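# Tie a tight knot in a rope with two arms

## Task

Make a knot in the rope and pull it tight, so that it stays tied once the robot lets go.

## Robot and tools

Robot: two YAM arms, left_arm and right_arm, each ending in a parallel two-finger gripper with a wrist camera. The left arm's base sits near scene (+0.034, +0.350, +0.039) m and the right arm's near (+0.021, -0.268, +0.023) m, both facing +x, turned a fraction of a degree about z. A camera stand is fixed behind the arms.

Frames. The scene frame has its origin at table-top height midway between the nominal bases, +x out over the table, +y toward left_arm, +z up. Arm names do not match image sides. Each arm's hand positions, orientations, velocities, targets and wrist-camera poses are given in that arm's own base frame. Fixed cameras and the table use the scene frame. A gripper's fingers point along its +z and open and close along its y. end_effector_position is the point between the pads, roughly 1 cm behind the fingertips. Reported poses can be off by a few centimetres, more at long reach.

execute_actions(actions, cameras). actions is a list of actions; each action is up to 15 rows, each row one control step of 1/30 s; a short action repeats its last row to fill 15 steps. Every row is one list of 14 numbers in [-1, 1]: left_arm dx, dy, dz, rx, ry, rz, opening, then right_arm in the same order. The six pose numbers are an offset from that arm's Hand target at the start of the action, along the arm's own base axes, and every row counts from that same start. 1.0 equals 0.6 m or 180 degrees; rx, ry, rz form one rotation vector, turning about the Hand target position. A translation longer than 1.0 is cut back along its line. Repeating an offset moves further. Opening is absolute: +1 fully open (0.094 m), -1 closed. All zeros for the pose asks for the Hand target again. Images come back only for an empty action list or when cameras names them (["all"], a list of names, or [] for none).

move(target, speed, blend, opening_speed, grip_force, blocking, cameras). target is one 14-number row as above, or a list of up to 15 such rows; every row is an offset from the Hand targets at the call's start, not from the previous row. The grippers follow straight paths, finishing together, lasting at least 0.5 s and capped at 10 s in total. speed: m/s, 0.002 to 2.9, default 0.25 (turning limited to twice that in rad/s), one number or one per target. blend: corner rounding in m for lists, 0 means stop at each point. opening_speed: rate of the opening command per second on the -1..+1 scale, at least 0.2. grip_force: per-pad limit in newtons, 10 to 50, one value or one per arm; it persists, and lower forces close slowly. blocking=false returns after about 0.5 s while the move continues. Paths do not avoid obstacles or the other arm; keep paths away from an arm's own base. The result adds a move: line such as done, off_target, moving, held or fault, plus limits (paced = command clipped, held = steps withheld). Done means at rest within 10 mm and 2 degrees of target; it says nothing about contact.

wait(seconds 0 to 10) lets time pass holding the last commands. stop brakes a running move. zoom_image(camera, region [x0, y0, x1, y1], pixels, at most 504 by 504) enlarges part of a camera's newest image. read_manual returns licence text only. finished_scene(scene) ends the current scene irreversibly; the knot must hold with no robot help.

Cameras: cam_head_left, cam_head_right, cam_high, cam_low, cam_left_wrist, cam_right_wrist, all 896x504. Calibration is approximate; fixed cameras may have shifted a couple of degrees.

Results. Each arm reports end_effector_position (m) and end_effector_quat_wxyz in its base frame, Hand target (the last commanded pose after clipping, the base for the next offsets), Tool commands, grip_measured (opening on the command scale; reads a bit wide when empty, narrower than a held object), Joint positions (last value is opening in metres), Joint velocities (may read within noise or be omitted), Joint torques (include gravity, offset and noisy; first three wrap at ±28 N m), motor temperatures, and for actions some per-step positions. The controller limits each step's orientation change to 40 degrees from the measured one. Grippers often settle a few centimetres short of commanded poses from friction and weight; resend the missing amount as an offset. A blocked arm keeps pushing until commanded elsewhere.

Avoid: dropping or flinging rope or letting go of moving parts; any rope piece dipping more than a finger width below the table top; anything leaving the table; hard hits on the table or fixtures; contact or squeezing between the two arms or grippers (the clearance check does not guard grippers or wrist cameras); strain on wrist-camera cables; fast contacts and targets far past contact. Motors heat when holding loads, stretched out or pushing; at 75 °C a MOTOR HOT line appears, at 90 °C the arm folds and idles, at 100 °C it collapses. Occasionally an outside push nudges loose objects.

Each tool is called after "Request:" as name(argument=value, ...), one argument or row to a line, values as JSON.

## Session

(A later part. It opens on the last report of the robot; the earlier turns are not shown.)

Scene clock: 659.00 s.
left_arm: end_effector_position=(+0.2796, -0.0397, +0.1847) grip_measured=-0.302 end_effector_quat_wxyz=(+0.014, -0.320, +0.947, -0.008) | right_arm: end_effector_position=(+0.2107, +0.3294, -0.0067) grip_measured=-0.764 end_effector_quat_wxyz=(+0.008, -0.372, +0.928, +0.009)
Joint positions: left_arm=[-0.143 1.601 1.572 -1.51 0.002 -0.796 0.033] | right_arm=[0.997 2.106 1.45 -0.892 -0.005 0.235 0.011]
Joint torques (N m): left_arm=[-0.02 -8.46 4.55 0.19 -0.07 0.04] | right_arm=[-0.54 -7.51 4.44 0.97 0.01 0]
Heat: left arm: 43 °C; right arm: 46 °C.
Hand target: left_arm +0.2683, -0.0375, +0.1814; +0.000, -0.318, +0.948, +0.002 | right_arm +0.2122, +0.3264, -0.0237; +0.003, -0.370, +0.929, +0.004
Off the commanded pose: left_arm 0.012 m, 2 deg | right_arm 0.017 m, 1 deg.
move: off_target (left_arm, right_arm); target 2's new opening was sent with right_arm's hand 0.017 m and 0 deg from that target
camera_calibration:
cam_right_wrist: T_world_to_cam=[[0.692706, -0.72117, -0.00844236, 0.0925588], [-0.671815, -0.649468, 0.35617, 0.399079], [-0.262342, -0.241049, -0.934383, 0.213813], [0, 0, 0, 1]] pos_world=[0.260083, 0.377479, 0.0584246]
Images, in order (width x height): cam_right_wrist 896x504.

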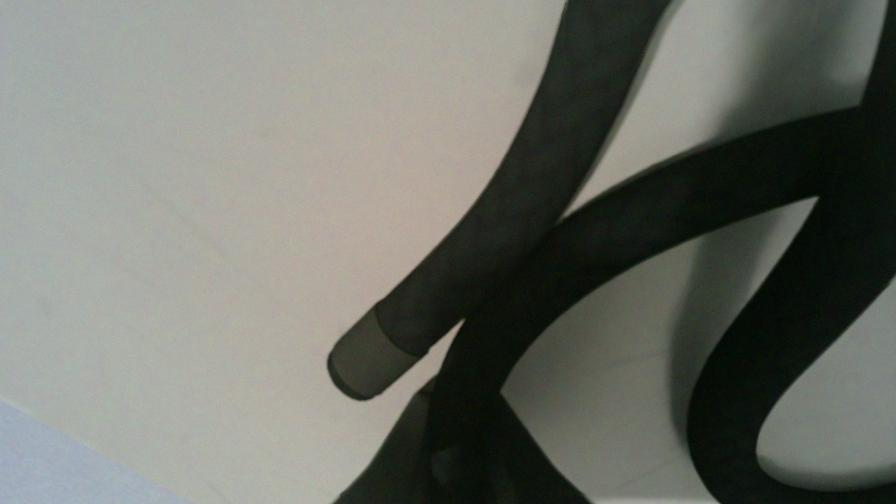

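Request:
move(
  target=[
    [0,0,0,0,0,0,-0.3,0,0,0.06,0,0,0.05,-0.95],
    [0,0,0,0,0,0,-0.3,0.012,0.01,0.06,0,0,0.3,-0.95],
    [0,0,0,0,0,0,-0.3,0.0235,0.0215,0.06,0,0,0.53,-0.95],
  ],
  cameras=["cam_right_wrist","cam_low","cam_high"],
  speed=0.3,
  blend=0.02,
)

Scene clock: 693.80 s.
left_arm: end_effector_position=(+0.2796, -0.0397, +0.1847) grip_measured=-0.302 end_effector_quat_wxyz=(+0.014, -0.320, +0.947, -0.008) | right_arm: end_effector_position=(+0.2229, +0.3389, +0.0164) grip_measured=-0.765 end_effector_quat_wxyz=(-0.008, +0.937, -0.351, -0.001)
Joint positions: left_arm=[-0.143 1.601 1.572 -1.51 0.002 -0.796 0.033] | right_arm=[0.984 2.135 1.593 -1.014 -0.005 -1.441 0.011]
Joint torques (N m): left_arm=[-0.02 -8.44 4.55 0.19 -0.07 0.04] | right_arm=[-0.62 -7.91 8.76 0.29 -0.04 -0.07]
Heat: left arm: 42 °C; right arm: 44 °C.
Hand target: left_arm +0.2683, -0.0375, +0.1814; +0.000, -0.318, +0.948, +0.002 | right_arm +0.2263, +0.3393, +0.0123; +0.002, +0.936, -0.351, -0.005
Off the commanded pose: left_arm 0.012 m, 2 deg | right_arm 0.005 m, 1 deg.
move: off_target (left_arm)
camera_calibration:
cam_right_wrist: T_world_to_cam=[[0.654243, 0.756106, 0.0164237, -0.401294], [0.698799, -0.612676, 0.3692, 0.0870572], [0.289217, -0.230069, -0.929205, 0.114104], [0, 0, 0, 1]] pos_world=[0.168707, 0.38301, 0.080475]
Images, in order (width x height): cam_high 896x504, cam_low 896x504, cam_right_wrist 896x504.

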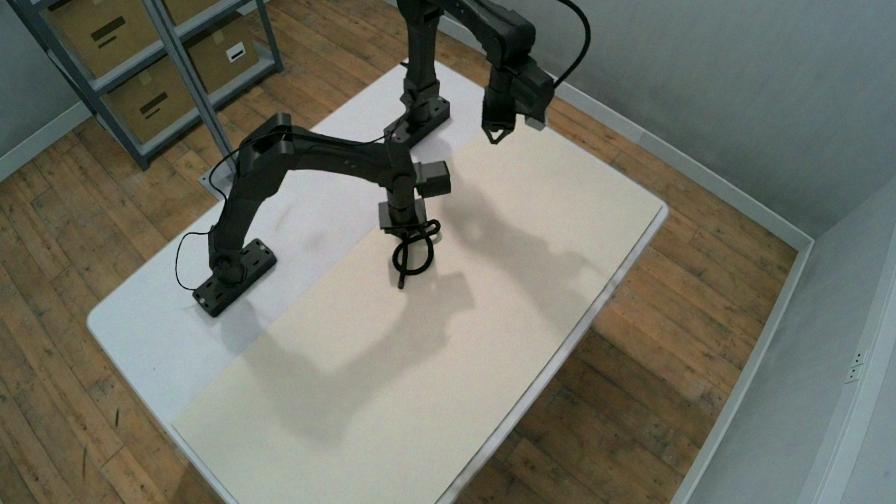

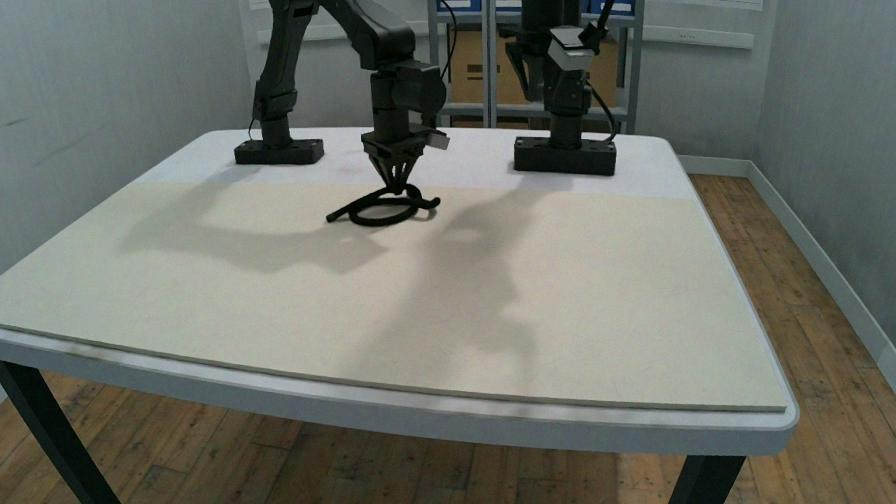

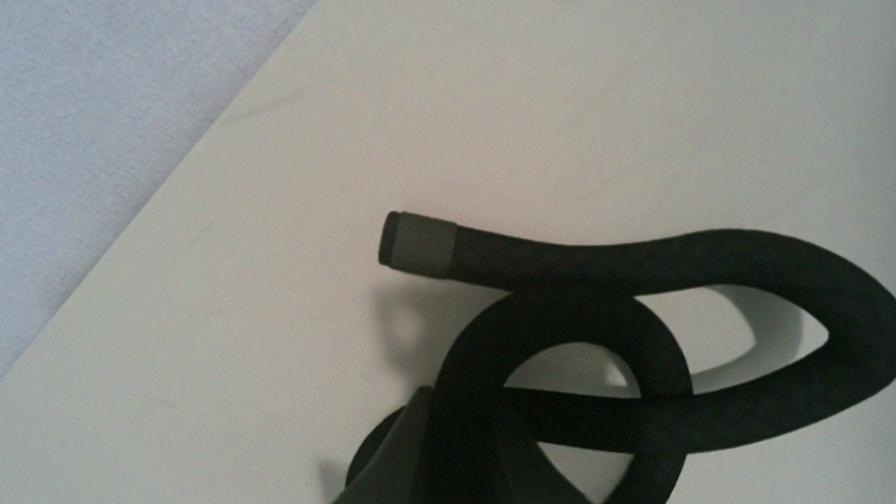

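Request:
zoom_image(
  camera="cam_low",
  region=[300, 130, 480, 250],
)

Request:
zoom_image(
  camera="cam_high",
  region=[360, 180, 480, 310],
)

Scaled by 2.800.

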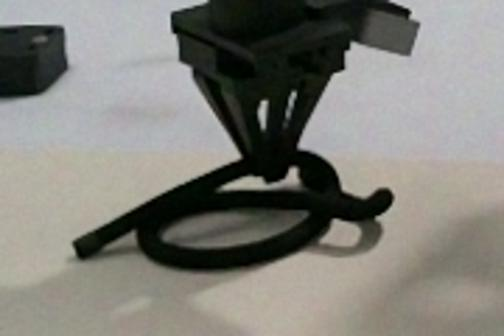

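Scaled by 3.877.

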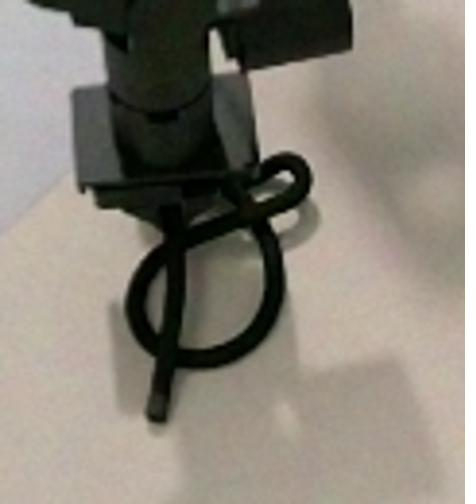

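Request:
move(
  target=[0,0,0,0,0,0,-0.3,-0.0433,0.039,0,0,0,0.083,-0.95],
  cameras=["cam_right_wrist","cam_low","cam_high","cam_head_right"],
  speed=0.1,
)

Request:
zoom_image(
  camera="cam_high",
  region=[360, 180, 480, 310],
)

Request:
zoom_image(
  camera="cam_low",
  region=[300, 130, 480, 250],
)

Scene clock: 720.03 s.
left_arm: end_effector_position=(+0.2796, -0.0397, +0.1847) grip_measured=-0.302 end_effector_quat_wxyz=(+0.014, -0.320, +0.947, -0.008) | right_arm: end_effector_position=(+0.2022, +0.3599, +0.0168) grip_measured=-0.765 end_effector_quat_wxyz=(-0.009, +0.973, -0.233, +0.000)
Joint positions: left_arm=[-0.143 1.601 1.572 -1.51 0.002 -0.796 0.033] | right_arm=[1.054 2.16 1.636 -1.03 -0.005 -1.618 0.011]
Joint torques (N m): left_arm=[-0.03 -8.46 4.56 0.18 -0.07 0.05] | right_arm=[0.43 -8.09 8.8 0.25 -0.03 0]
Heat: left arm: 42 °C; right arm: 46 °C.
Hand target: left_arm +0.2683, -0.0375, +0.1814; +0.000, -0.318, +0.948, +0.002 | right_arm +0.2002, +0.3628, +0.0123; +0.002, +0.974, -0.226, -0.005
Off the commanded pose: left_arm 0.012 m, 2 deg | right_arm 0.006 m, 2 deg.
move: off_target (left_arm)
camera_calibration:
cam_right_wrist: T_world_to_cam=[[0.44964, 0.893017, 0.0185724, -0.411573], [0.825926, -0.423597, 0.372037, 0.0204502], [0.340102, -0.151943, -0.928032, 0.0869025], [0, 0, 0, 1]] pos_world=[0.138614, 0.389408, 0.080684]
Images, in order (width x height): cam_head_right 896x504, cam_high 896x504, cam_low 896x504, cam_right_wrist 896x504.

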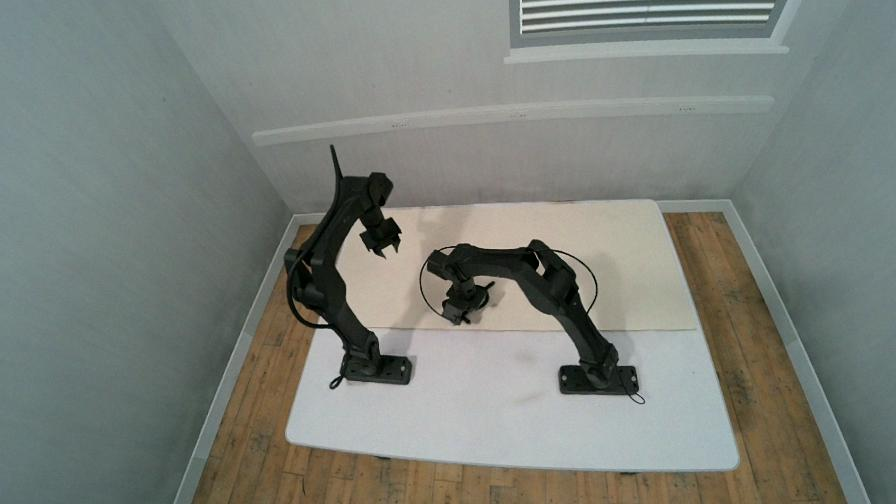

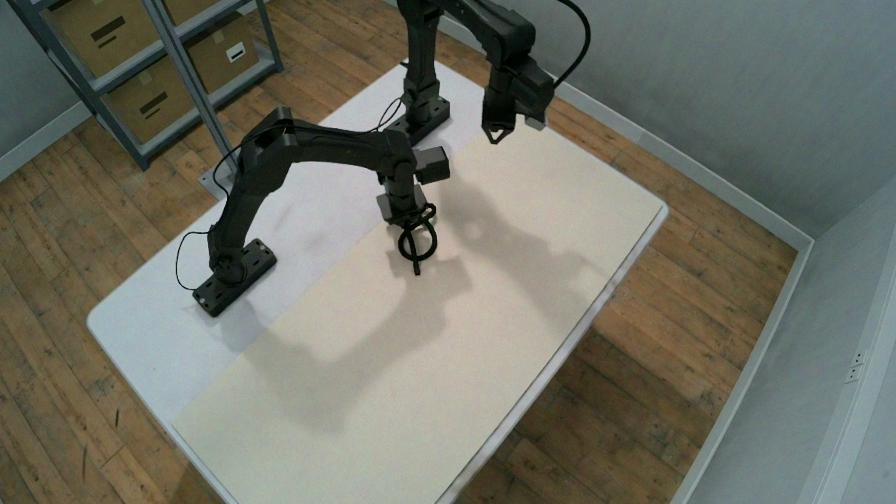

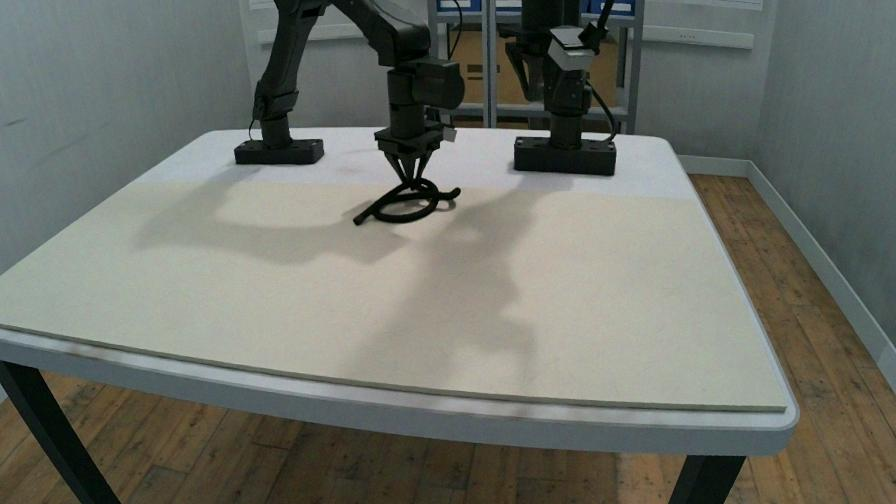

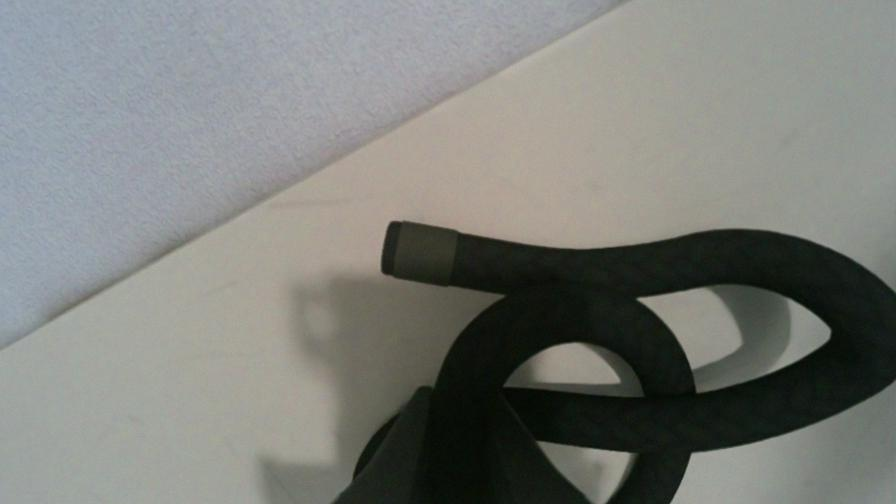

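Scaled by 3.877.

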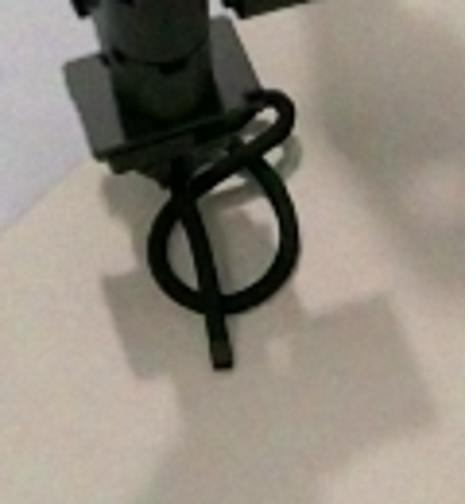

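Scaled by 2.800.

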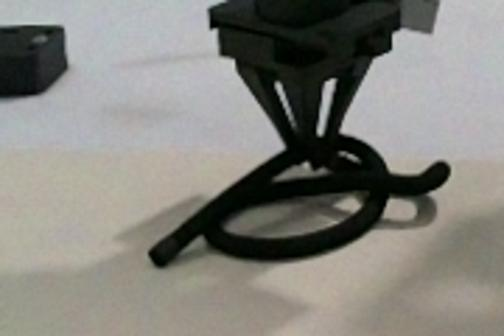

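Request:
move(
  target=[
    [0,0,0,0,0,0,-0.3,0,0,-0.05,0,0,0,-0.95],
    [0,0,0,0,0,0,-0.3,0,0,-0.05,0,0,0,-0.35],
  ],
  cameras=[],
  speed=0.1,
  opening_speed=0.6,
)

Request:
move(
  target=[
    [0,0,0,0,0,0,-0.3,0,0,0.1,0,0,0,-0.35],
    [0,0,0,0,0,0,-0.3,-0.05,-0.15,0.22,0,0,-0.4,-0.3],
  ],
  cameras=["cam_right_wrist","cam_high"],
  speed=0.15,
  blend=0.02,
)

Scene clock: 760.20 s.
left_arm: end_effector_position=(+0.2796, -0.0397, +0.1847) grip_measured=-0.302 end_effector_quat_wxyz=(+0.014, -0.320, +0.947, -0.008) | right_arm: end_effector_position=(+0.2083, +0.3706, +0.0027) grip_measured=-0.353 end_effector_quat_wxyz=(-0.022, +0.972, -0.232, +0.004)
Joint positions: left_arm=[-0.143 1.601 1.572 -1.51 0.002 -0.796 0.033] | right_arm=[1.054 2.197 1.636 -0.965 -0.005 -1.619 0.03]
Joint torques (N m): left_arm=[-0.05 -8.44 4.56 0.19 -0.07 0.04] | right_arm=[0.44 -8.24 4.29 0.68 -0.03 -0.03]
Heat: left arm: 41 °C; right arm: 45 °C.
Hand target: left_arm +0.2683, -0.0375, +0.1814; +0.000, -0.318, +0.948, +0.002 | right_arm +0.2002, +0.3627, -0.0177; +0.002, +0.974, -0.226, -0.005
Off the commanded pose: left_arm 0.012 m, 2 deg | right_arm 0.023 m, 3 deg.
move: off_target (left_arm, right_arm); target 2's new opening was sent with right_arm's hand 0.022 m and 3 deg from that target
No camera images: "cameras" was empty.

Scene clock: 765.97 s.
left_arm: end_effector_position=(+0.2796, -0.0397, +0.1847) grip_measured=-0.302 end_effector_quat_wxyz=(+0.014, -0.320, +0.947, -0.008) | right_arm: end_effector_position=(+0.1740, +0.2822, +0.1110) grip_measured=-0.303 end_effector_quat_wxyz=(+0.006, -0.660, +0.751, +0.004)
Joint positions: left_arm=[-0.143 1.601 1.572 -1.51 0.002 -0.796 0.033] | right_arm=[1.013 1.787 1.487 -1.258 -0.005 -0.429 0.033]
Joint torques (N m): left_arm=[-0.05 -8.44 4.55 0.19 -0.07 0.04] | right_arm=[-0.64 -9.77 4.78 0.34 -0.04 0.09]
Heat: left arm: 41 °C; right arm: 45 °C.
Hand target: left_arm +0.2683, -0.0375, +0.1814; +0.000, -0.318, +0.948, +0.002 | right_arm +0.1703, +0.2727, +0.1143; +0.001, -0.655, +0.756, +0.005
Off the commanded pose: left_arm 0.012 m, 2 deg | right_arm 0.011 m, 1 deg.
move: off_target (left_arm, right_arm); target 2's new opening was sent with right_arm's hand 0.011 m and 1 deg from that target
camera_calibration:
cam_right_wrist: T_world_to_cam=[[0.992028, -0.125972, 0.00340395, -0.136348], [-0.118606, -0.924208, 0.363004, 0.282374], [-0.0425826, -0.360514, -0.931781, 0.297912], [0, 0, 0, 1]] pos_world=[0.181438, 0.351198, 0.17555]
Images, in order (width x height): cam_high 896x504, cam_right_wrist 896x504.

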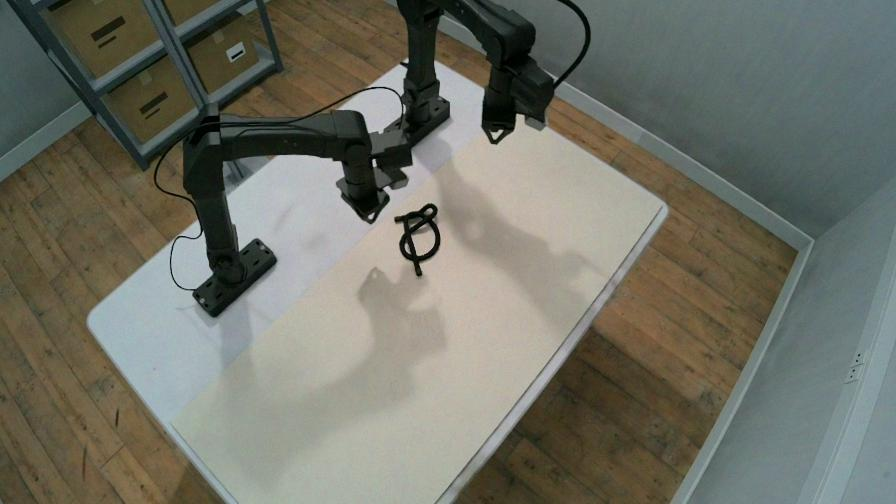

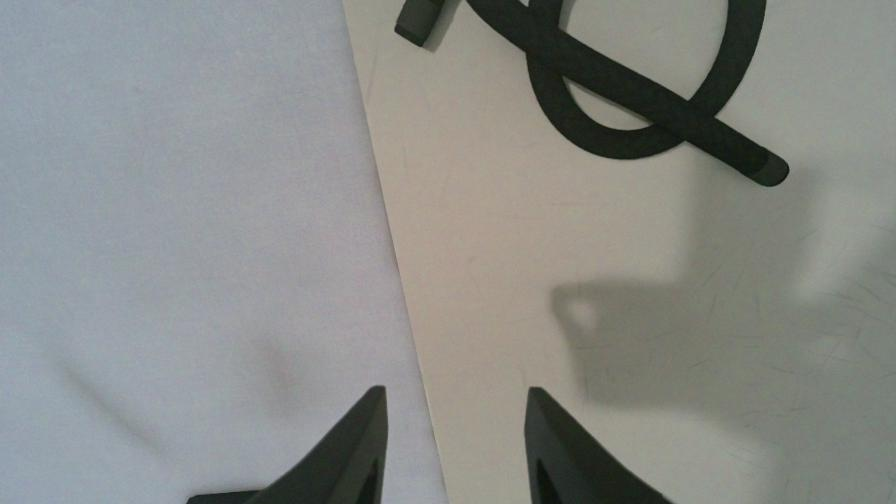

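Request:
move(
  target=[0,0,0,0,0,0,-0.3,0.06,0.04,0.1,-0.1,0.02,0,-0.3],
  cameras=["cam_right_wrist"],
  speed=0.2,
)

Scene clock: 780.77 s.
left_arm: end_effector_position=(+0.2796, -0.0397, +0.1847) grip_measured=-0.302 end_effector_quat_wxyz=(+0.014, -0.320, +0.947, -0.008) | right_arm: end_effector_position=(+0.2048, +0.2945, +0.1688) grip_measured=-0.303 end_effector_quat_wxyz=(+0.011, -0.657, +0.752, -0.051)
Joint positions: left_arm=[-0.143 1.601 1.572 -1.51 0.002 -0.796 0.033] | right_arm=[1.013 1.935 1.906 -1.551 0.104 -0.424 0.033]
Joint torques (N m): left_arm=[-0.02 -8.46 4.55 0.19 -0.07 0.04] | right_arm=[0.17 -8.02 8.59 0.3 0.14 0]
Motor temperatures (°C): left_arm=[29 41 35 31 31 31 30] | right_arm=[30 39 44 32 30 31 31]
Heat: left arm: 41 °C; right arm: 44 °C.
Hand target: left_arm +0.2683, -0.0375, +0.1814; +0.000, -0.318, +0.948, +0.002 | right_arm +0.2063, +0.2968, +0.1743; -0.125, -0.647, +0.747, -0.093
Off the commanded pose: left_arm 0.012 m, 2 deg | right_arm 0.006 m, 16 deg.
joint sent to its limit (right arm) — joint 4 (wrist pitch), lower limit. The joint targets are off in orientation, not in position.
move: off_target (left_arm, right_arm)
camera_calibration:
cam_right_wrist: T_world_to_cam=[[0.987451, -0.127448, 0.0932605, -0.179405], [-0.155095, -0.893911, 0.420558, 0.265291], [0.0297674, -0.429745, -0.90246, 0.358155], [0, 0, 0, 1]] pos_world=[0.207638, 0.368197, 0.228382]
Images, in order (width x height): cam_right_wrist 896x504.

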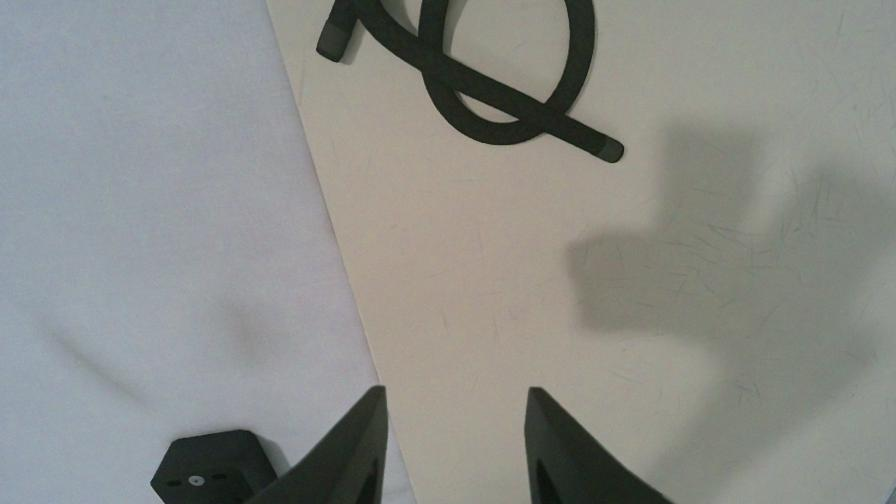

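Request:
move(
  target=[-0.14,-0.19,-0.06,0,0,-0.44,-0.3,-0.05,-0.25,-0.05,0.1,0,0,-0.3],
  cameras=["cam_left_wrist"],
  speed=0.25,
)

Scene clock: 810.37 s.
left_arm: end_effector_position=(+0.1853, -0.1524, +0.1465) grip_measured=-0.302 end_effector_quat_wxyz=(-0.008, +0.355, +0.935, +0.002) | right_arm: end_effector_position=(+0.1789, +0.1484, +0.1452) grip_measured=-0.303 end_effector_quat_wxyz=(-0.029, -0.659, +0.752, +0.020)
Joint positions: left_arm=[-0.691 1.466 1.289 -1.409 0.002 0.034 0.033] | right_arm=[0.66 1.478 1.292 -1.445 -0.036 -0.78 0.033]
Joint torques (N m): left_arm=[-0.18 -7.77 4.88 0.48 -0.08 0.05] | right_arm=[-0.55 -6.49 4.63 0.47 -0.09 0]
Heat: left arm: 41 °C; right arm: 44 °C.
Hand target: left_arm +0.1844, -0.1514, +0.1453; +0.001, +0.359, +0.933, +0.001 | right_arm +0.1762, +0.1467, +0.1444; -0.022, -0.658, +0.752, +0.025
Off the commanded pose: left_arm 0.002 m, 1 deg | right_arm 0.003 m, 1 deg.
move: done
camera_calibration:
cam_left_wrist: T_world_to_cam=[[-0.674164, -0.738352, 0.0184422, 0.0117055], [-0.659718, 0.613217, 0.434438, 0.189245], [-0.332077, 0.280716, -0.900513, 0.328861], [0, 0, 0, 1]] pos_world=[0.241947, -0.199722, 0.213712]
Images, in order (width x height): cam_left_wrist 896x504.

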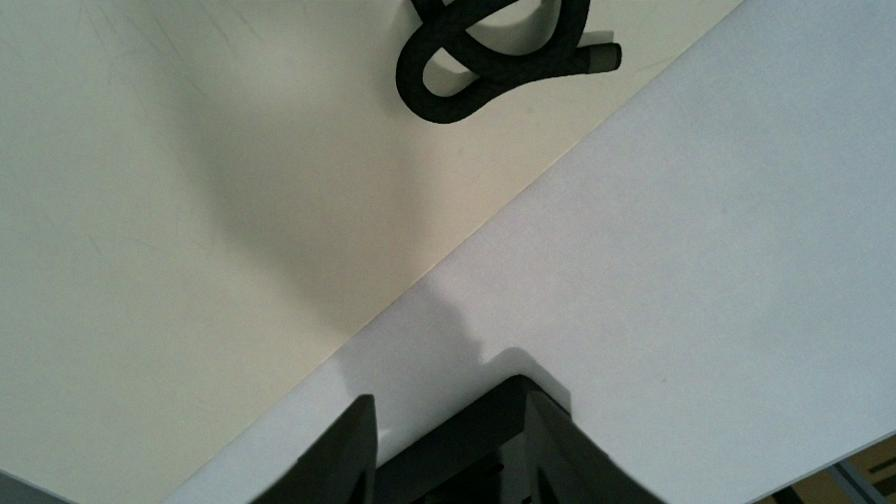

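Request:
move(
  target=[0.1,-0.14,0.04,0,0,0,-0.3,0,0,0,0,0,0,-0.3],
  cameras=["cam_left_wrist"],
  speed=0.2,
)

Scene clock: 814.30 s.
left_arm: end_effector_position=(+0.2425, -0.2328, +0.1651) grip_measured=-0.302 end_effector_quat_wxyz=(+0.000, +0.359, +0.933, +0.000) | right_arm: end_effector_position=(+0.1789, +0.1485, +0.1452) grip_measured=-0.303 end_effector_quat_wxyz=(-0.029, -0.659, +0.752, +0.020)
Joint positions: left_arm=[-0.767 1.83 1.757 -1.498 0.001 -0.033 0.033] | right_arm=[0.66 1.478 1.292 -1.445 -0.037 -0.78 0.033]
Joint torques (N m): left_arm=[-0.27 -8.47 9.26 0.14 -0.07 -0.04] | right_arm=[-0.55 -6.48 4.64 0.47 -0.12 -0.02]
Heat: left arm: 40 °C; right arm: 44 °C.
Hand target: left_arm +0.2444, -0.2354, +0.1693; +0.001, +0.359, +0.933, +0.002 | right_arm +0.1762, +0.1467, +0.1444; -0.022, -0.658, +0.752, +0.025
Off the commanded pose: left_arm 0.005 m, 0 deg | right_arm 0.003 m, 1 deg.
move: done
camera_calibration:
cam_left_wrist: T_world_to_cam=[[-0.681154, -0.731943, 0.0169785, -0.00598079], [-0.659329, 0.623331, 0.420409, 0.272764], [-0.318299, 0.275169, -0.907176, 0.383811], [0, 0, 0, 1]] pos_world=[0.297934, -0.280013, 0.233613]
Images, in order (width x height): cam_left_wrist 896x504.

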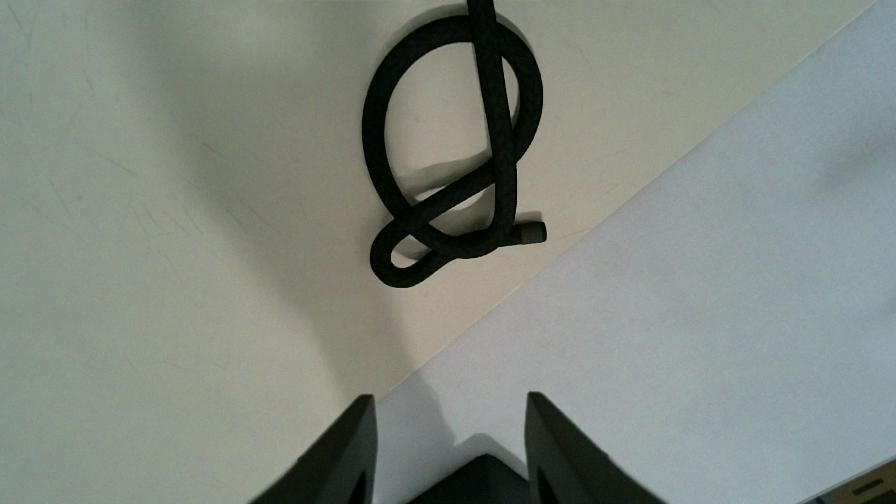

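Request:
move(
  target=[0.0543,0.0498,-0.2,-0.12,0.075,0.111,-0.3,0,0,0,0,0,0,-0.3],
  cameras=["cam_left_wrist"],
  speed=0.2,
)

Scene clock: 874.30 s.
left_arm: end_effector_position=(+0.2799, -0.2044, +0.0565) grip_measured=-0.302 end_effector_quat_wxyz=(-0.034, +0.186, +0.960, -0.207) | right_arm: end_effector_position=(+0.1789, +0.1485, +0.1452) grip_measured=-0.303 end_effector_quat_wxyz=(-0.029, -0.659, +0.752, +0.020)
Joint positions: left_arm=[-0.418 1.853 1.286 -0.976 0.423 -0.041 0.033] | right_arm=[0.66 1.478 1.292 -1.445 -0.037 -0.78 0.033]
Joint torques (N m): left_arm=[0.13 -8.83 4.85 0.56 0.4 0] | right_arm=[-0.57 -6.49 4.64 0.48 -0.11 -0.02]
Heat: left arm: 39 °C; right arm: 44 °C.
Hand target: left_arm +0.2769, -0.2056, +0.0493; -0.041, +0.184, +0.959, -0.214 | right_arm +0.1762, +0.1467, +0.1444; -0.022, -0.658, +0.752, +0.025
Off the commanded pose: left_arm 0.008 m, 1 deg | right_arm 0.003 m, 1 deg.
move: done
camera_calibration:
cam_left_wrist: T_world_to_cam=[[-0.354767, -0.832592, 0.425359, -0.0929259], [-0.774834, 0.516427, 0.364604, 0.338966], [-0.523233, -0.200233, -0.828332, 0.245054], [0, 0, 0, 1]] pos_world=[0.357896, -0.203353, 0.118925]
Images, in order (width x height): cam_left_wrist 896x504.

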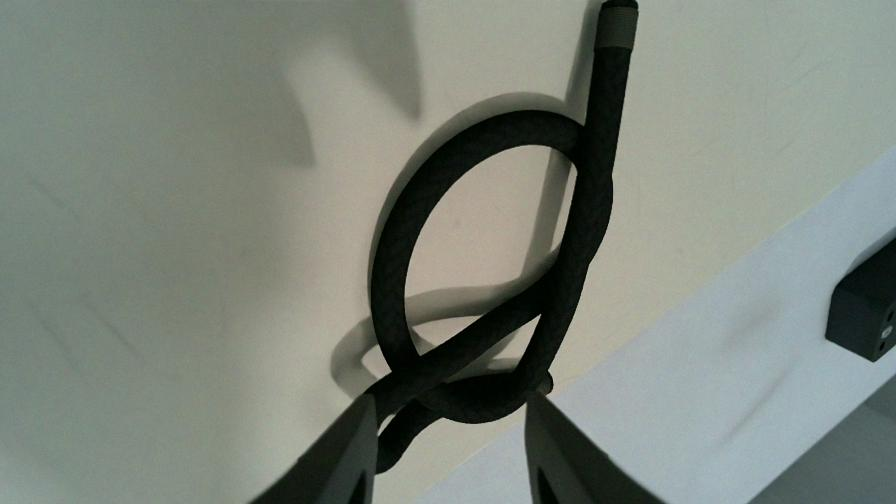

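Request:
move(
  target=[
    [-0.01,-0.014,-0.08,0,0,0,-0.3,0,0,0,0,0,0,-0.3],
    [-0.01,-0.014,-0.118,0,0,0,-0.3,0,0,0,0,0,0,-0.3],
  ],
  cameras=["cam_left_wrist","cam_low","cam_high"],
  speed=0.1,
)

Scene clock: 888.77 s.
left_arm: end_effector_position=(+0.2728, -0.2122, -0.0129) grip_measured=-0.302 end_effector_quat_wxyz=(-0.041, +0.181, +0.960, -0.211) | right_arm: end_effector_position=(+0.1789, +0.1485, +0.1452) grip_measured=-0.303 end_effector_quat_wxyz=(-0.029, -0.659, +0.752, +0.020)
Joint positions: left_arm=[-0.443 1.966 1.132 -0.707 0.433 -0.076 0.033] | right_arm=[0.66 1.478 1.292 -1.445 -0.037 -0.78 0.033]
Joint torques (N m): left_arm=[-0.34 -8.79 4.31 0.75 0.29 0.01] | right_arm=[-0.55 -6.48 4.63 0.48 -0.12 -0.02]
Heat: left arm: 40 °C; right arm: 44 °C.
Hand target: left_arm +0.2708, -0.2140, -0.0215; -0.041, +0.184, +0.959, -0.214 | right_arm +0.1762, +0.1467, +0.1444; -0.022, -0.658, +0.752, +0.025
Off the commanded pose: left_arm 0.009 m, 0 deg | right_arm 0.003 m, 1 deg.
move: done
camera_calibration:
cam_left_wrist: T_world_to_cam=[[-0.341661, -0.833061, 0.435059, -0.0759202], [-0.77237, 0.512631, 0.375038, 0.361418], [-0.535455, -0.207891, -0.818578, 0.184124], [0, 0, 0, 1]] pos_world=[0.3518, -0.210243, 0.0482035]
Images, in order (width x height): cam_high 896x504, cam_low 896x504, cam_left_wrist 896x504.

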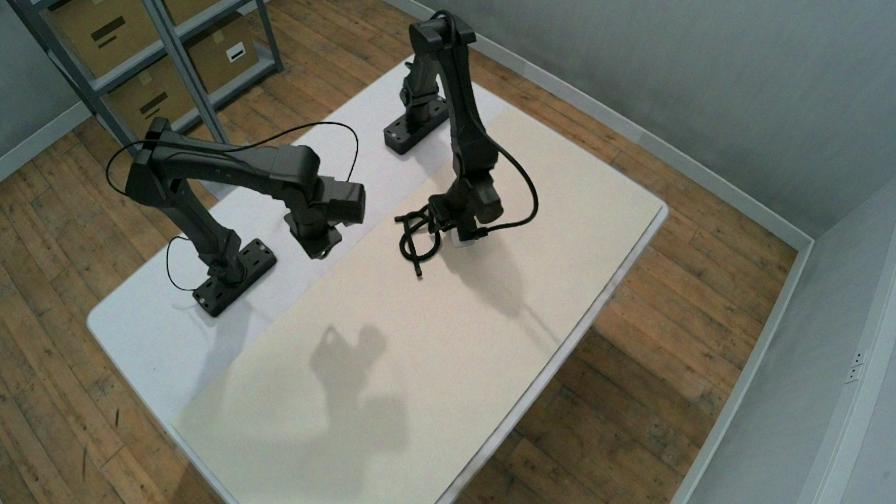

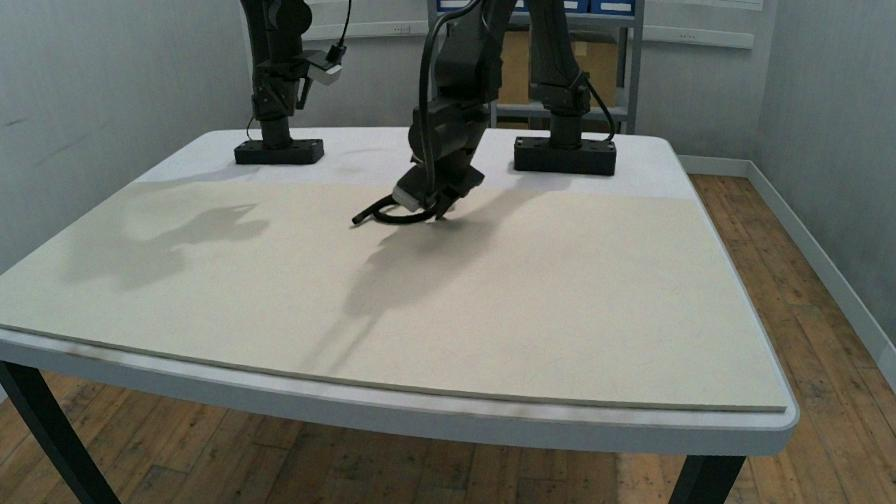

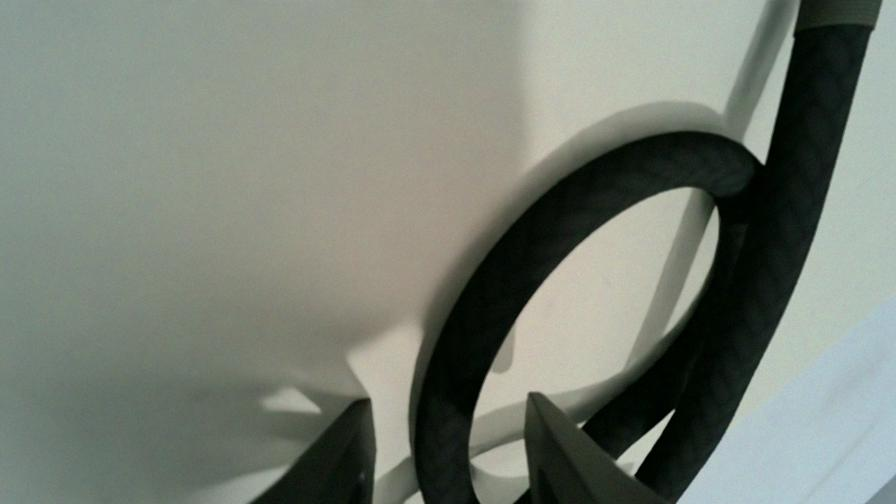

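Request:
move(
  target=[
    [0,0,-0.01,0,0,0,-0.3,0,0,0,0,0,0,-0.3],
    [0,0,-0.01,0,0,0,-0.95,0,0,0,0,0,0,-0.3],
  ],
  cameras=["cam_left_wrist"],
  speed=0.1,
  opening_speed=0.8,
)

Scene clock: 894.27 s.
left_arm: end_effector_position=(+0.2779, -0.2149, -0.0152) grip_measured=-0.808 end_effector_quat_wxyz=(-0.031, +0.183, +0.959, -0.215) | right_arm: end_effector_position=(+0.1789, +0.1485, +0.1452) grip_measured=-0.303 end_effector_quat_wxyz=(-0.029, -0.659, +0.752, +0.020)
Joint positions: left_arm=[-0.443 1.975 1.132 -0.677 0.435 -0.077 0.009] | right_arm=[0.66 1.478 1.292 -1.445 -0.037 -0.78 0.033]
Joint torques (N m): left_arm=[-0.31 -8.47 3.64 0.71 0.28 0.03] | right_arm=[-0.57 -6.48 4.64 0.48 -0.12 -0.02]
Heat: left arm: 40 °C; right arm: 44 °C.
Hand target: left_arm +0.2709, -0.2140, -0.0275; -0.041, +0.184, +0.958, -0.214 | right_arm +0.1762, +0.1467, +0.1444; -0.022, -0.658, +0.752, +0.025
Off the commanded pose: left_arm 0.014 m, 1 deg | right_arm 0.003 m, 1 deg.
move: off_target (left_arm); target 2's new opening was sent with left_arm's hand 0.014 m and 0 deg from that target
camera_calibration:
cam_left_wrist: T_world_to_cam=[[-0.349475, -0.828617, 0.437334, -0.0722538], [-0.779279, 0.516204, 0.355328, 0.37013], [-0.520184, -0.216627, -0.826124, 0.178197], [0, 0, 0, 1]] pos_world=[0.355879, -0.212331, 0.0472947]
Images, in order (width x height): cam_left_wrist 896x504.

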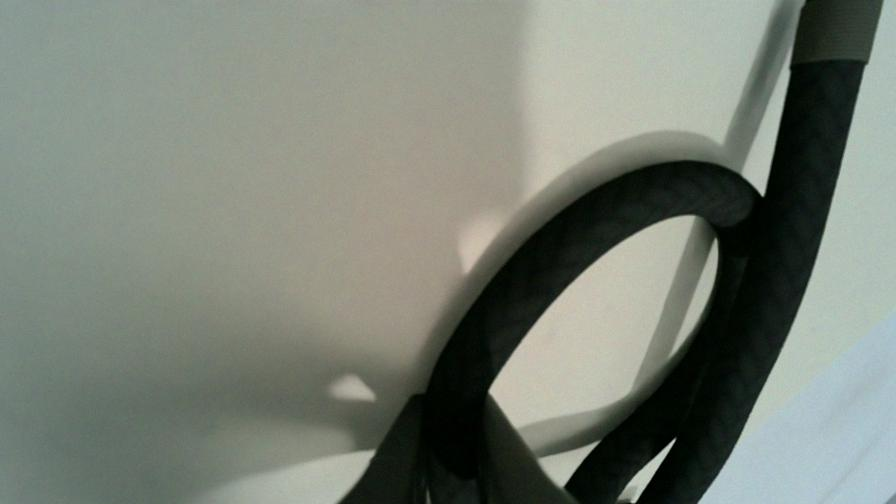

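Request:
move(
  target=[
    [0,0,0,0,0,0,-0.95,0.206,0.089,0,0.09,0.04,-0.5,-0.3],
    [0,0,0,0,0,0,-0.95,0.223,0.235,-0.1,0.12,0.0553,-0.633,-0.3],
  ],
  cameras=["cam_right_wrist","cam_high","cam_left_wrist"],
  speed=0.2,
  blend=[0.03,0],
)

Scene clock: 926.47 s.
left_arm: end_effector_position=(+0.2779, -0.2149, -0.0152) grip_measured=-0.809 end_effector_quat_wxyz=(-0.031, +0.183, +0.959, -0.215) | right_arm: end_effector_position=(+0.3138, +0.2911, +0.1005) grip_measured=-0.303 end_effector_quat_wxyz=(+0.064, +0.274, +0.935, +0.215)
Joint positions: left_arm=[-0.443 1.975 1.132 -0.677 0.435 -0.077 0.009] | right_arm=[0.69 1.782 1.341 -0.694 -0.132 1.29 0.033]
Joint torques (N m): left_arm=[-0.31 -8.5 3.66 0.71 0.27 0.03] | right_arm=[0.34 -6.64 5.38 1.54 0.06 0]
Heat: left arm: 38 °C; right arm: 44 °C.
Hand target: left_arm +0.2709, -0.2140, -0.0275; -0.041, +0.184, +0.958, -0.214 | right_arm +0.3100, +0.2878, +0.0844; +0.058, +0.277, +0.938, +0.198
Off the commanded pose: left_arm 0.014 m, 1 deg | right_arm 0.017 m, 2 deg.
move: off_target (left_arm, right_arm)
camera_calibration:
cam_left_wrist: T_world_to_cam=[[-0.349475, -0.828617, 0.437334, -0.0722538], [-0.779279, 0.516204, 0.355328, 0.37013], [-0.520184, -0.216627, -0.826124, 0.178197], [0, 0, 0, 1]] pos_world=[0.355879, -0.212331, 0.0472947]
cam_right_wrist: T_world_to_cam=[[-0.482689, -0.759408, -0.436247, 0.417451], [-0.870407, 0.360816, 0.334969, 0.175623], [-0.0969729, 0.541398, -0.835155, 0.0421265], [0, 0, 0, 1]] pos_world=[0.358447, 0.230841, 0.158466]
Images, in order (width x height): cam_high 896x504, cam_left_wrist 896x504, cam_right_wrist 896x504.

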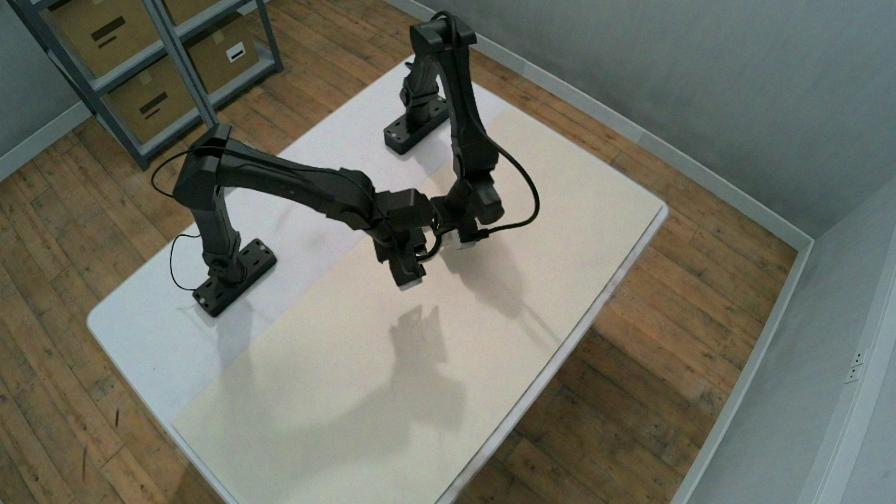

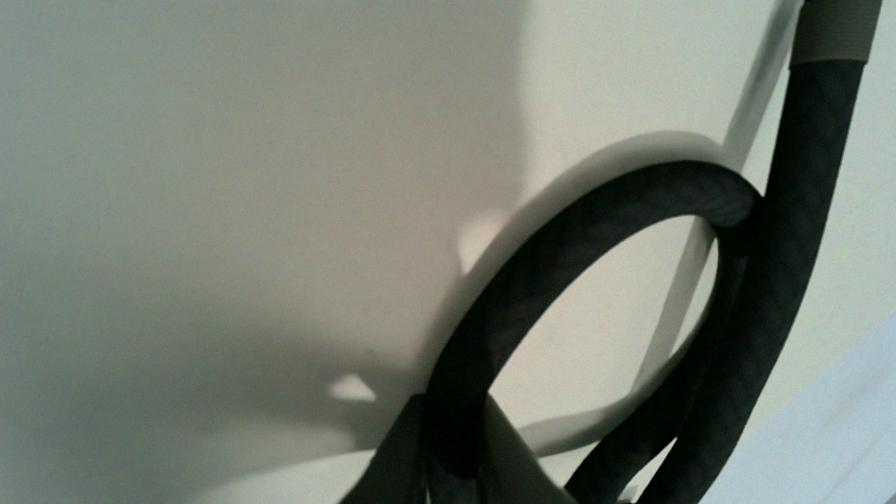

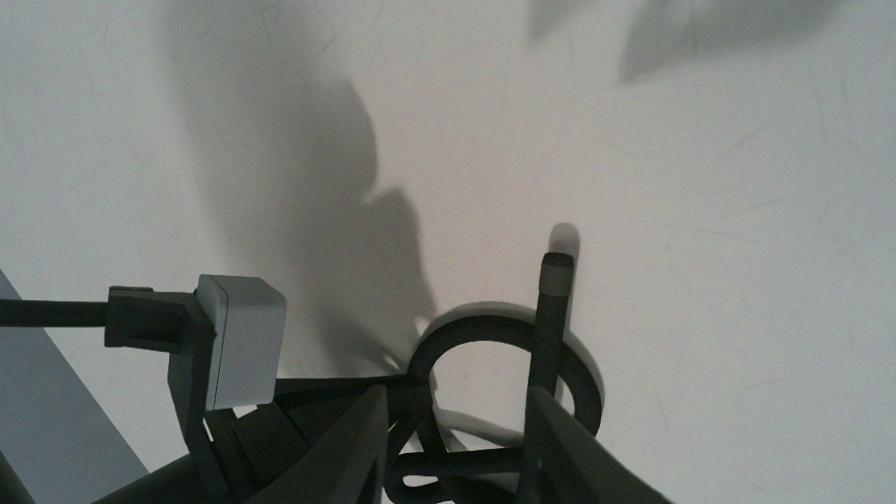

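Request:
move(
  target=[
    [0,0,0,0,0,0,-0.95,-0.0217,0.0253,-0.09,0,0,0,-0.3],
    [0,0,0,0,0,0,-0.95,-0.0217,0.0253,-0.155,0,0,0,-0.3],
  ],
  cameras=["cam_right_wrist","cam_left_wrist"],
  speed=0.1,
  blend=[0.01,0],
)

Scene clock: 936.17 s.
left_arm: end_effector_position=(+0.2779, -0.2149, -0.0152) grip_measured=-0.809 end_effector_quat_wxyz=(-0.031, +0.183, +0.959, -0.215) | right_arm: end_effector_position=(+0.3033, +0.3075, +0.0065) grip_measured=-0.303 end_effector_quat_wxyz=(+0.063, +0.276, +0.935, +0.215)
Joint positions: left_arm=[-0.443 1.975 1.132 -0.677 0.435 -0.077 0.009] | right_arm=[0.744 1.925 1.126 -0.333 -0.111 1.342 0.033]
Joint torques (N m): left_arm=[-0.32 -8.49 3.63 0.71 0.27 0.03] | right_arm=[0.51 -7.01 4.9 1.52 0.06 0.07]
Heat: left arm: 38 °C; right arm: 43 °C.
Hand target: left_arm +0.2709, -0.2140, -0.0275; -0.041, +0.184, +0.958, -0.214 | right_arm +0.2970, +0.3029, -0.0086; +0.059, +0.277, +0.938, +0.198
Off the commanded pose: left_arm 0.014 m, 1 deg | right_arm 0.017 m, 2 deg.
move: off_target (left_arm, right_arm)
camera_calibration:
cam_left_wrist: T_world_to_cam=[[-0.349475, -0.828617, 0.437334, -0.0722538], [-0.779279, 0.516204, 0.355328, 0.37013], [-0.520184, -0.216627, -0.826124, 0.178197], [0, 0, 0, 1]] pos_world=[0.355879, -0.212331, 0.0472947]
cam_right_wrist: T_world_to_cam=[[-0.486308, -0.757996, -0.43468, 0.384405], [-0.868196, 0.362975, 0.338355, 0.190663], [-0.0986936, 0.541933, -0.834607, -0.0459002], [0, 0, 0, 1]] pos_world=[0.347942, 0.247046, 0.064273]
Images, in order (width x height): cam_left_wrist 896x504, cam_right_wrist 896x504.

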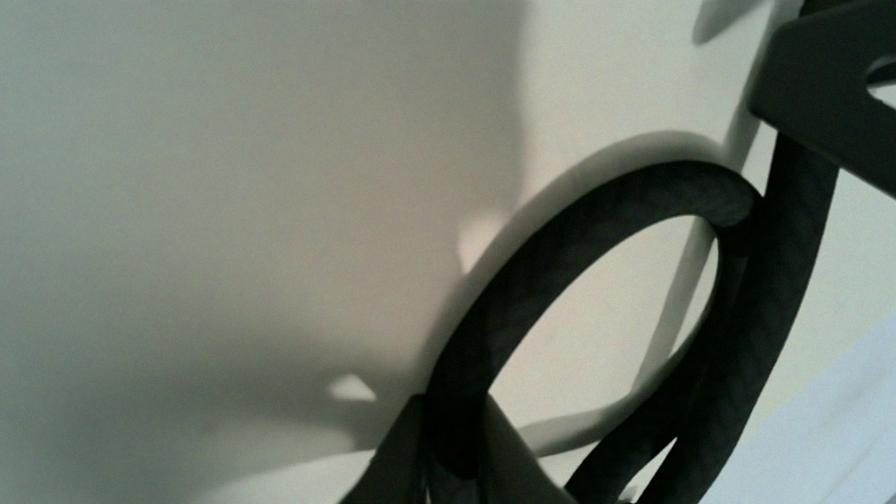

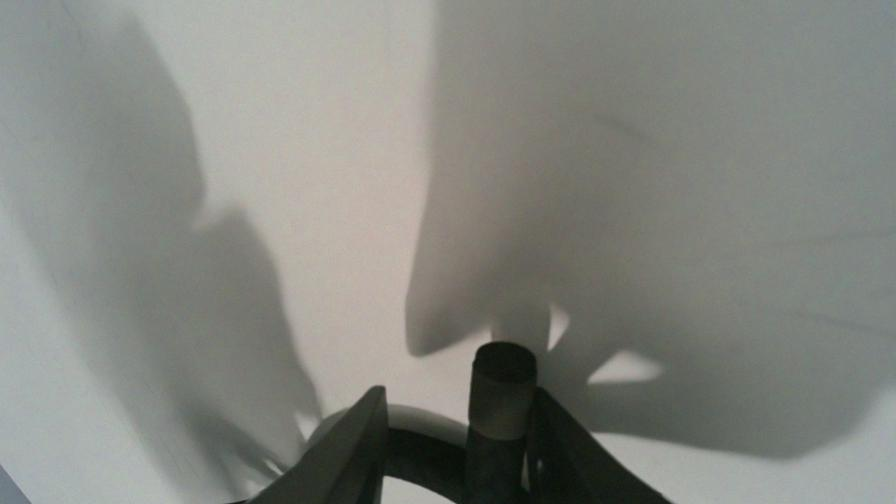

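Request:
move(
  target=[
    [0,0,0,0,0,0,-0.95,0,-0.014,-0.012,0,0,0,-0.3],
    [0,0,0,0,0,0,-0.95,0,-0.014,-0.012,0,0,0,-0.95],
  ],
  cameras=["cam_right_wrist"],
  speed=0.08,
  opening_speed=0.8,
)

Scene clock: 944.60 s.
left_arm: end_effector_position=(+0.2779, -0.2149, -0.0152) grip_measured=-0.809 end_effector_quat_wxyz=(-0.031, +0.183, +0.959, -0.215) | right_arm: end_effector_position=(+0.3018, +0.3062, +0.0008) grip_measured=-0.765 end_effector_quat_wxyz=(+0.066, +0.273, +0.934, +0.219)
Joint positions: left_arm=[-0.443 1.975 1.132 -0.677 0.435 -0.077 0.009] | right_arm=[0.744 1.925 1.093 -0.289 -0.111 1.337 0.011]
Joint torques (N m): left_arm=[-0.28 -8.49 3.64 0.71 0.27 0.02] | right_arm=[-0.8 -7.06 4.53 1.46 -0.01 -0.04]
Heat: left arm: 38 °C; right arm: 43 °C.
Hand target: left_arm +0.2709, -0.2140, -0.0275; -0.041, +0.184, +0.958, -0.214 | right_arm +0.2970, +0.2945, -0.0158; +0.059, +0.277, +0.938, +0.198
Off the commanded pose: left_arm 0.014 m, 1 deg | right_arm 0.021 m, 3 deg.
move: off_target (left_arm, right_arm); target 2's new opening was sent with right_arm's hand 0.023 m and 3 deg from that target
camera_calibration:
cam_right_wrist: T_world_to_cam=[[-0.478231, -0.75757, -0.444277, 0.37759], [-0.873305, 0.356688, 0.331833, 0.195283], [-0.0929185, 0.546682, -0.832169, -0.0533382], [0, 0, 0, 1]] pos_world=[0.34616, 0.245555, 0.058567]
Images, in order (width x height): cam_right_wrist 896x504.

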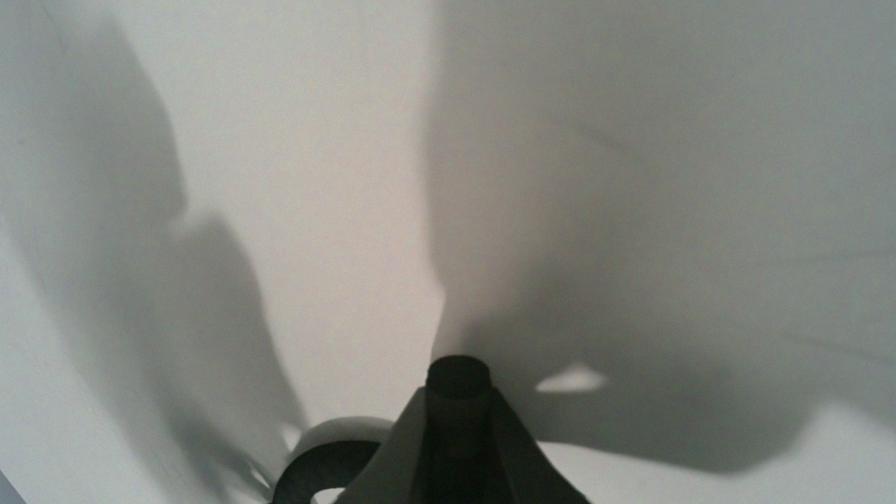

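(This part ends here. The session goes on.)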